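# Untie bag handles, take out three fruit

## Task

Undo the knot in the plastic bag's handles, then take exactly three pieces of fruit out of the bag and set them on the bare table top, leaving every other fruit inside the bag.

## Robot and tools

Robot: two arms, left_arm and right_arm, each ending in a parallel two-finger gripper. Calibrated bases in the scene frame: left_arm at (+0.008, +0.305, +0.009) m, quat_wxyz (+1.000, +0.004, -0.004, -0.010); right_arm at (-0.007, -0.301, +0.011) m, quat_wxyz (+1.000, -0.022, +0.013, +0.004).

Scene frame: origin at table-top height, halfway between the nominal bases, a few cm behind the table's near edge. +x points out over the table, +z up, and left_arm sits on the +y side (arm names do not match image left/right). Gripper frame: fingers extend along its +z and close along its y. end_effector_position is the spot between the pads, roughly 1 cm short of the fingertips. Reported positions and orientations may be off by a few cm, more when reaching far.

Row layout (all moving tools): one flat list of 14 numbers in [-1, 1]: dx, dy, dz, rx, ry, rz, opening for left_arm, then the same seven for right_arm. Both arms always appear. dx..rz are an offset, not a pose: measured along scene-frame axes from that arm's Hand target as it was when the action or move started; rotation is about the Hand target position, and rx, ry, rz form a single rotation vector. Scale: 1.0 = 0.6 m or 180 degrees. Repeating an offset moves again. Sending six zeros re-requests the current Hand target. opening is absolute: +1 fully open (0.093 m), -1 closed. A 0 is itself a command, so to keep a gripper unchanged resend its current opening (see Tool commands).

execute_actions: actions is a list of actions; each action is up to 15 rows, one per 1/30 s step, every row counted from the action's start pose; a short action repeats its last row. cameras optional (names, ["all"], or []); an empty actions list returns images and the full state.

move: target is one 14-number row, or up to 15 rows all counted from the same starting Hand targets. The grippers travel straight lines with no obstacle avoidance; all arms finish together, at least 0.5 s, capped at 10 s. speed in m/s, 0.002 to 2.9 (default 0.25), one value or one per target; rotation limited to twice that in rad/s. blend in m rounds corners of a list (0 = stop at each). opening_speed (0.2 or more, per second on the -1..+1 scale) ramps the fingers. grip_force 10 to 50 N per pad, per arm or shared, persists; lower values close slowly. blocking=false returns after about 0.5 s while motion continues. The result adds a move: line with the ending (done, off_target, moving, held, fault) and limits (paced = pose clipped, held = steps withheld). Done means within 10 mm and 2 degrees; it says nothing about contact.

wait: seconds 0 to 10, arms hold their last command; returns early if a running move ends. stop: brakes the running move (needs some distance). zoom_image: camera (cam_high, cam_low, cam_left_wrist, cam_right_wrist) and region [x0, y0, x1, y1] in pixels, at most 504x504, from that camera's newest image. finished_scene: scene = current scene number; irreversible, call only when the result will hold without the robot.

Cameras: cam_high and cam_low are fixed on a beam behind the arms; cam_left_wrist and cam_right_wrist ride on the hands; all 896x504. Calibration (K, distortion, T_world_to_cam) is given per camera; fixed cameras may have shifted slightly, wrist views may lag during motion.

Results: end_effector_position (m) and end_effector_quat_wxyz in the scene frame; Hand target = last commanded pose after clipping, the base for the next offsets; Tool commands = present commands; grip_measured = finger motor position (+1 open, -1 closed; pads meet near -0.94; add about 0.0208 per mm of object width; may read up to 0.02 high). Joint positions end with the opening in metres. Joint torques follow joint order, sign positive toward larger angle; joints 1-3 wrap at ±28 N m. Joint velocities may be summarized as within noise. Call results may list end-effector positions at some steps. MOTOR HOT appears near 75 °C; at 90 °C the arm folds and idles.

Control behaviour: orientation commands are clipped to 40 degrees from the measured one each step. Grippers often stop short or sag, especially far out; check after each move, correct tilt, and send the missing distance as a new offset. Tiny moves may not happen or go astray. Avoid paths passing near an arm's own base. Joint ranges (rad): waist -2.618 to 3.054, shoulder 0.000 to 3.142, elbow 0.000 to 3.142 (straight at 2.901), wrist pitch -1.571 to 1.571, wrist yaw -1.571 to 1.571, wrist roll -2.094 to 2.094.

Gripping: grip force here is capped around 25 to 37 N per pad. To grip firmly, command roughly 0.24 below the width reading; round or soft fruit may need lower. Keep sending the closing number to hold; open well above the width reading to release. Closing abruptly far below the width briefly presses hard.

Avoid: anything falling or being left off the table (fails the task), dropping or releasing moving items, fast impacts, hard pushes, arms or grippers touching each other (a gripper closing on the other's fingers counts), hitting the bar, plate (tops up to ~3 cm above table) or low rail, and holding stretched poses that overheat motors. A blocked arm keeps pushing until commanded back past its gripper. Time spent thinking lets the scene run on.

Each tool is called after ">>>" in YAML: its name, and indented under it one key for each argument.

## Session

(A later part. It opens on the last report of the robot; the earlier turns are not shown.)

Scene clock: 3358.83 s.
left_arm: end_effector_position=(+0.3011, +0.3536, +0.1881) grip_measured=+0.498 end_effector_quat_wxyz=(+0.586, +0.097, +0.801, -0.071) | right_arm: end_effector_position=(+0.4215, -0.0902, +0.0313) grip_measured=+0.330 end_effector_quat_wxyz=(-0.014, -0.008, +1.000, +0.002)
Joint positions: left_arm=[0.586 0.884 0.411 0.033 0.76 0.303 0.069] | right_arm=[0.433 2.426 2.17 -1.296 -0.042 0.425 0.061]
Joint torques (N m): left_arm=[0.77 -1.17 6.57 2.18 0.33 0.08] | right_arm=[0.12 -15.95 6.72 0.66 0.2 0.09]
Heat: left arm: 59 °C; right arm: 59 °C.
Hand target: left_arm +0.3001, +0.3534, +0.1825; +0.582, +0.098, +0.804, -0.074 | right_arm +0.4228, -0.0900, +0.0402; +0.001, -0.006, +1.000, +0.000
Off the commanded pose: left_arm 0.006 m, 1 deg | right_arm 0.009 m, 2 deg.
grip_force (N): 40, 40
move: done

>>> move:
  target: [0,0,0,0,0,0,0.5, 0,0,-0.006,0,0,0,0.3]
  speed: 0.03
  cameras: ["cam_low","cam_right_wrist"]

>>> zoom_image:
  camera: "cam_low"
  region: [300, 230, 450, 370]

Scene clock: 3370.07 s.
left_arm: end_effector_position=(+0.3011, +0.3536, +0.1881) grip_measured=+0.498 end_effector_quat_wxyz=(+0.586, +0.097, +0.801, -0.071) | right_arm: end_effector_position=(+0.4219, -0.0900, +0.0290) grip_measured=+0.330 end_effector_quat_wxyz=(-0.012, -0.008, +1.000, +0.002)
Joint positions: left_arm=[0.586 0.884 0.411 0.033 0.76 0.303 0.069] | right_arm=[0.433 2.426 2.161 -1.284 -0.042 0.425 0.061]
Joint torques (N m): left_arm=[0.75 -1.16 6.6 2.16 0.33 0.08] | right_arm=[0.17 -15.84 6.37 0.7 0.17 0.06]
Heat: left arm: 59 °C; right arm: 57 °C.
Hand target: left_arm +0.3001, +0.3534, +0.1825; +0.582, +0.098, +0.804, -0.074 | right_arm +0.4228, -0.0899, +0.0366; +0.001, -0.006, +1.000, +0.001
Off the commanded pose: left_arm 0.006 m, 1 deg | right_arm 0.008 m, 2 deg.
grip_force (N): 40, 40
move: done
camera_calibration:
cam_right_wrist: T_world_to_cam=[[0.0247404, -0.99968, -0.00531115, -0.100438], [-0.902426, -0.0246188, 0.430141, 0.405844], [-0.430134, -0.00584892, -0.902746, 0.29306], [0, 0, 0, 1]] pos_world=[0.494784, -0.0887007, 0.0894555]
Images, in order (width x height): cam_low 896x504, cam_right_wrist 896x504.

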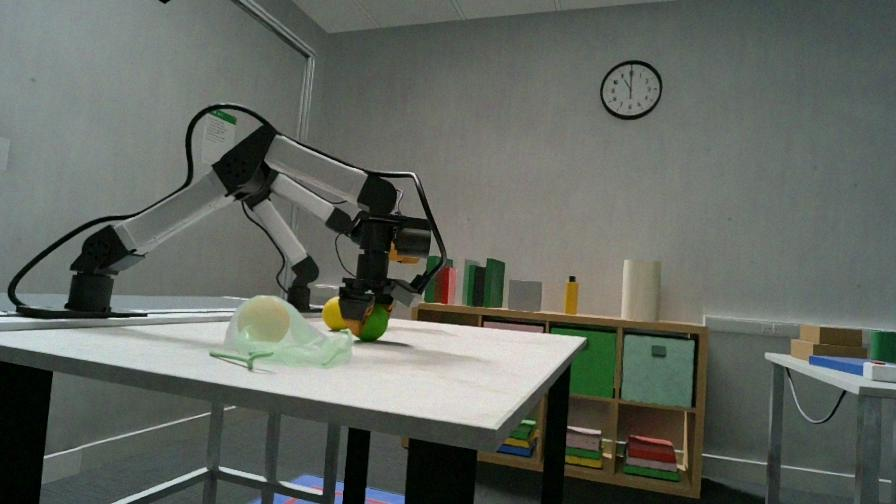

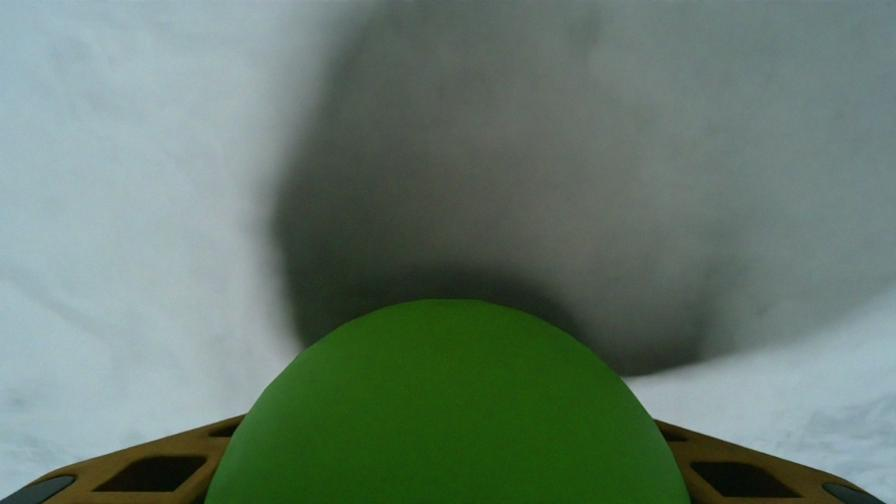

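Scaled by 3.360 from the camera's 896x504 image, which has a finer 1280x720 frame.

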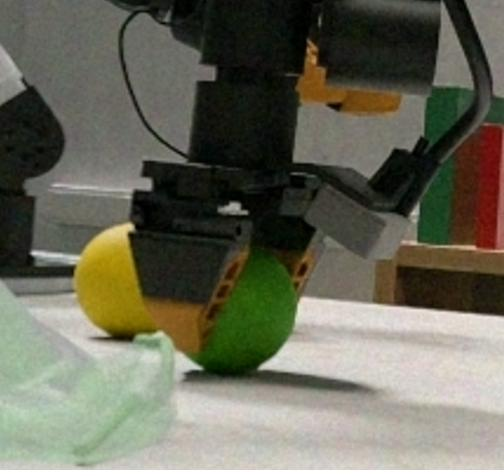

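>>> move:
  target: [0,0,0,0,0,0,0.5, 0,0,-0.005,0,0,0,0.3]
  speed: 0.03

>>> move:
  target: [0,0,0,0,0,0,0.5, 0,0,-0.005,0,0,0,0.3]
  speed: 0.03

Scene clock: 3376.30 s.
left_arm: end_effector_position=(+0.3011, +0.3536, +0.1881) grip_measured=+0.498 end_effector_quat_wxyz=(+0.586, +0.097, +0.801, -0.071) | right_arm: end_effector_position=(+0.4218, -0.0902, +0.0280) grip_measured=+0.330 end_effector_quat_wxyz=(-0.012, -0.008, +1.000, +0.002)
Joint positions: left_arm=[0.586 0.884 0.411 0.033 0.76 0.303 0.069] | right_arm=[0.433 2.426 2.157 -1.281 -0.042 0.425 0.061]
Joint torques (N m): left_arm=[0.72 -1.22 6.54 2.17 0.34 0.08] | right_arm=[0.13 -15.76 5.83 0.76 0.17 0.07]
Heat: left arm: 59 °C; right arm: 57 °C.
Hand target: left_arm +0.3001, +0.3534, +0.1825; +0.582, +0.098, +0.804, -0.074 | right_arm +0.4228, -0.0900, +0.0335; +0.001, -0.006, +1.000, +0.000
Off the commanded pose: left_arm 0.006 m, 1 deg | right_arm 0.006 m, 2 deg.
grip_force (N): 40, 40
move: done

Scene clock: 3377.00 s.
left_arm: end_effector_position=(+0.3011, +0.3536, +0.1881) grip_measured=+0.498 end_effector_quat_wxyz=(+0.586, +0.097, +0.801, -0.071) | right_arm: end_effector_position=(+0.4219, -0.0902, +0.0274) grip_measured=+0.330 end_effector_quat_wxyz=(-0.012, -0.008, +1.000, +0.002)
Joint positions: left_arm=[0.586 0.884 0.411 0.033 0.76 0.303 0.069] | right_arm=[0.433 2.424 2.151 -1.275 -0.042 0.426 0.061]
Joint torques (N m): left_arm=[0.73 -1.16 6.58 2.16 0.32 0.07] | right_arm=[0.13 -15.42 5.53 0.84 0.18 0.1]
Heat: left arm: 59 °C; right arm: 57 °C.
Hand target: left_arm +0.3001, +0.3534, +0.1825; +0.582, +0.098, +0.804, -0.074 | right_arm +0.4228, -0.0900, +0.0305; +0.001, -0.006, +1.000, +0.000
Off the commanded pose: left_arm 0.006 m, 1 deg | right_arm 0.003 m, 1 deg.
grip_force (N): 40, 40
move: done

>>> move:
  target: [0,0,0,0,0,0,0.5, 0,0,0.004,0,0,0,0.95]
  opening_speed: 0.35
  speed: 0.03
  cameras: ["cam_right_wrist"]

>>> move:
  target: [0,0,0,0,0,0,0.5, 0,0,0.22,0,0,0,0.95]
  speed: 0.08
  cameras: ["cam_right_wrist","cam_low"]

Scene clock: 3389.90 s.
left_arm: end_effector_position=(+0.3011, +0.3536, +0.1881) grip_measured=+0.498 end_effector_quat_wxyz=(+0.586, +0.097, +0.801, -0.071) | right_arm: end_effector_position=(+0.4232, -0.0896, +0.0274) grip_measured=+0.949 end_effector_quat_wxyz=(-0.009, -0.008, +1.000, +0.004)
Joint positions: left_arm=[0.586 0.884 0.411 0.033 0.76 0.303 0.069] | right_arm=[0.433 2.424 2.151 -1.269 -0.042 0.426 0.091]
Joint torques (N m): left_arm=[0.68 -1.13 6.61 2.17 0.32 0.08] | right_arm=[0.31 -15.51 6.23 0.66 0.17 0.1]
Heat: left arm: 59 °C; right arm: 56 °C.
Hand target: left_arm +0.3001, +0.3534, +0.1825; +0.582, +0.098, +0.804, -0.074 | right_arm +0.4228, -0.0900, +0.0329; +0.001, -0.006, +1.000, +0.000
Off the commanded pose: left_arm 0.006 m, 1 deg | right_arm 0.006 m, 1 deg.
grip_force (N): 40, 40
move: done
camera_calibration:
cam_right_wrist: T_world_to_cam=[[0.0245743, -0.999667, -0.007922, -0.0998488], [-0.905296, -0.0256145, 0.424009, 0.408929], [-0.42407, -0.00324795, -0.905623, 0.289884], [0, 0, 0, 1]] pos_world=[0.495587, -0.0883995, 0.0883454]
Images, in order (width x height): cam_right_wrist 896x504.

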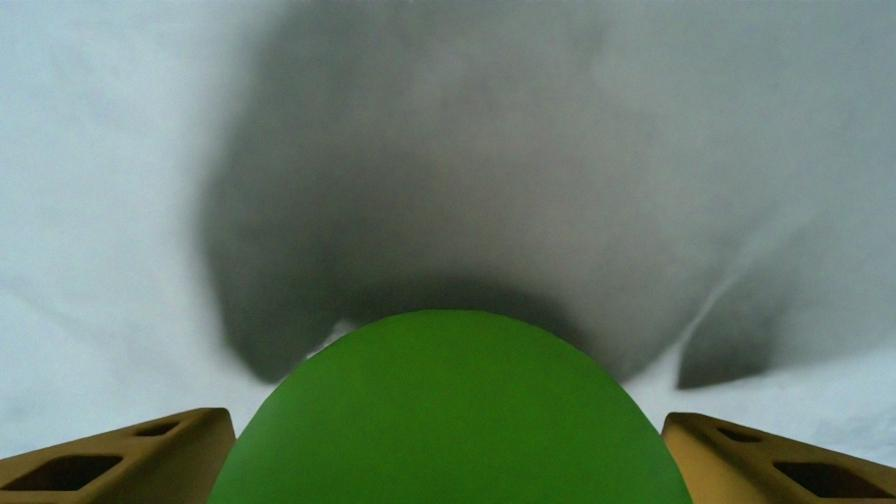

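Scene clock: 3391.93 s.
left_arm: end_effector_position=(+0.3011, +0.3536, +0.1881) grip_measured=+0.498 end_effector_quat_wxyz=(+0.586, +0.097, +0.801, -0.071) | right_arm: end_effector_position=(+0.4226, -0.0864, +0.1389) grip_measured=+0.949 end_effector_quat_wxyz=(+0.037, -0.009, +0.999, +0.025)
Joint positions: left_arm=[0.586 0.884 0.411 0.033 0.76 0.303 0.069] | right_arm=[0.433 2.356 2.473 -1.559 -0.042 0.426 0.091]
Joint torques (N m): left_arm=[0.68 -1.13 6.56 2.17 0.33 0.07] | right_arm=[-0.44 -16.44 10.89 0.53 0.12 0.01]
Heat: left arm: 59 °C; right arm: 57 °C.
Hand target: left_arm +0.3001, +0.3534, +0.1825; +0.582, +0.098, +0.804, -0.074 | right_arm +0.4228, -0.0900, +0.1650; +0.001, -0.006, +1.000, +0.000
Off the commanded pose: left_arm 0.006 m, 1 deg | right_arm 0.026 m, 5 deg.
joint sent to its limit (right arm) — joint 4 (wrist pitch), lower limit. The joint targets are off in orientation, not in position.
grip_force (N): 40, 40
move: off_target (right_arm)
camera_calibration:
cam_right_wrist: T_world_to_cam=[[0.0299244, -0.998383, -0.0483278, -0.0924221], [-0.9398, -0.0445688, 0.338807, 0.386025], [-0.340414, 0.0352798, -0.939614, 0.363304], [0, 0, 0, 1]] pos_world=[0.489225, -0.0878852, 0.206111]
Images, in order (width x height): cam_low 896x504, cam_right_wrist 896x504.

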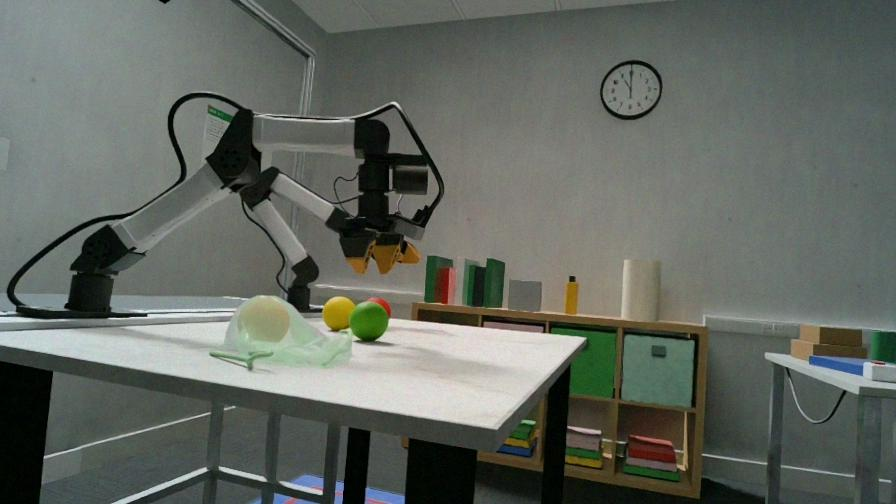

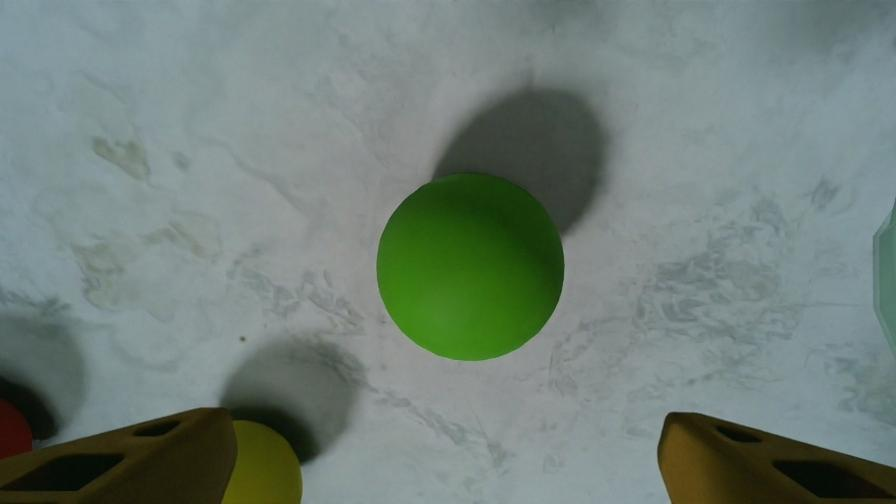

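>>> move:
  target:
    - [0,0,0,0,0,0,0.5, -0.02,-0.02,0.08,0,0,0,0.5]
    - [0,0,0,0,0,0,0.5, -0.17,-0.4,0.1,0,0,0,0.5]
  speed: 0.2
  blend: 0.02
  cameras: ["all"]

>>> zoom_image:
  camera: "cam_high"
  region: [290, 140, 430, 270]

>>> zoom_image:
  camera: "cam_low"
  region: [180, 250, 420, 400]

Scene clock: 3405.10 s.
left_arm: end_effector_position=(+0.3011, +0.3536, +0.1881) grip_measured=+0.498 end_effector_quat_wxyz=(+0.586, +0.097, +0.801, -0.071) | right_arm: end_effector_position=(+0.3298, -0.3308, +0.2183) grip_measured=+0.501 end_effector_quat_wxyz=(+0.039, -0.004, +0.999, -0.007)
Joint positions: left_arm=[0.586 0.884 0.411 0.033 0.76 0.303 0.069] | right_arm=[-0.147 1.766 1.862 -1.568 -0.044 -0.143 0.069]
Joint torques (N m): left_arm=[0.7 -1.14 6.57 2.18 0.32 0.08] | right_arm=[-0.51 -10.91 6.56 0.59 -0.06 -0.06]
Heat: left arm: 59 °C; right arm: 57 °C.
Hand target: left_arm +0.3001, +0.3534, +0.1825; +0.582, +0.098, +0.804, -0.074 | right_arm +0.3207, -0.3299, +0.2249; +0.000, -0.006, +1.000, +0.000
Off the commanded pose: left_arm 0.006 m, 1 deg | right_arm 0.011 m, 4 deg.
joint sent to its limit (right arm) — joint 4 (wrist pitch), lower limit. The joint targets are off in orientation, not in position.
grip_force (N): 40, 40
move: off_target (right_arm)
camera_calibration:
cam_left_wrist: T_world_to_cam=[[-0.245292, -0.969443, -0.00354111, 0.416511], [-0.650537, 0.167307, -0.740817, 0.315766], [0.718773, -0.179413, -0.671697, 0.0623637], [0, 0, 0, 1]] pos_world=[0.262759, 0.362143, 0.277289]
cam_right_wrist: T_world_to_cam=[[0.0169013, -0.999752, 0.014534, -0.339565], [-0.941783, -0.011036, 0.336041, 0.273389], [-0.335797, -0.0193674, -0.941735, 0.395813], [0, 0, 0, 1]] pos_world=[0.396125, -0.328798, 0.285816]

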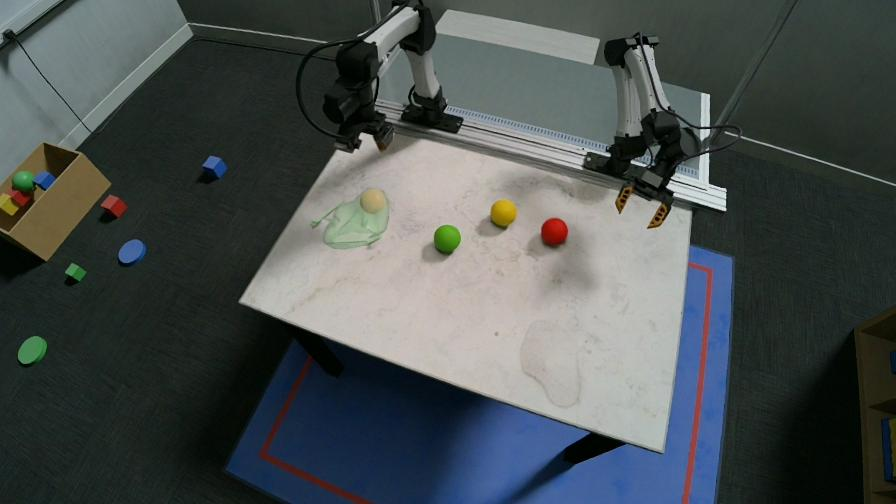

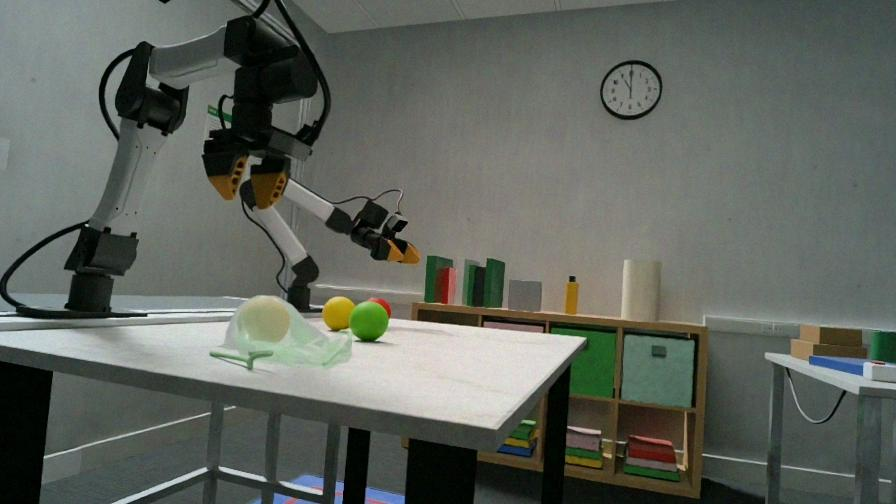

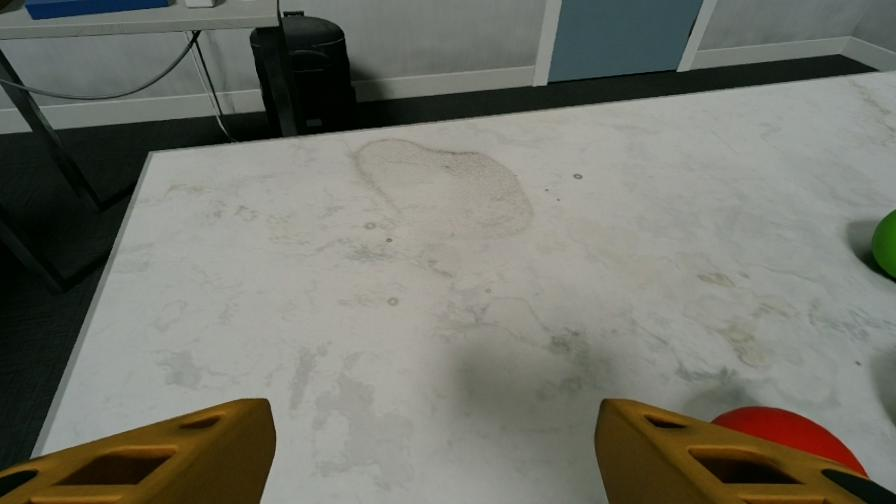

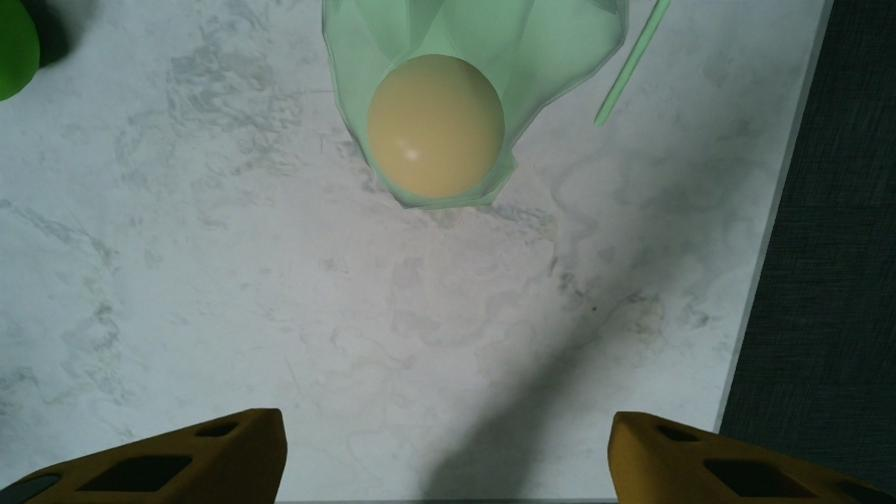

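Scaled by 3.600 from the camera's 896x504 image, which has a finer 1280x720 frame.

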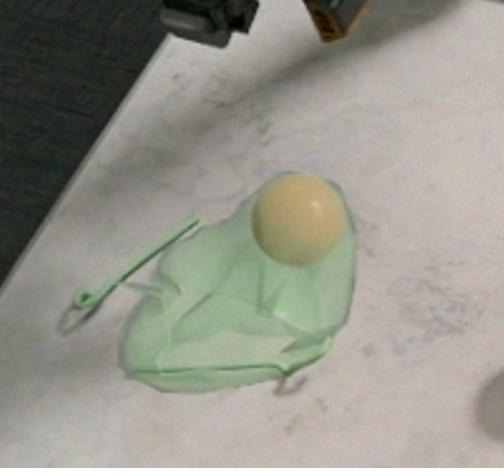

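Scaled by 2.100 from the camera's 896x504 image, which has a finer 1280x720 frame.

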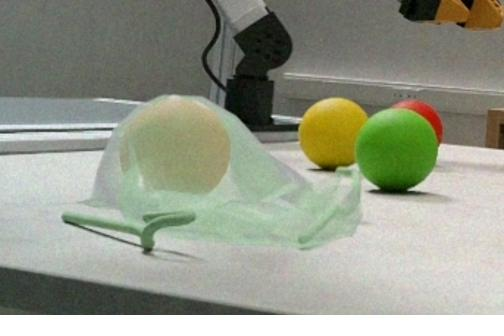

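>>> finished_scene:
  scene: 1

The scene is finished: the task was done.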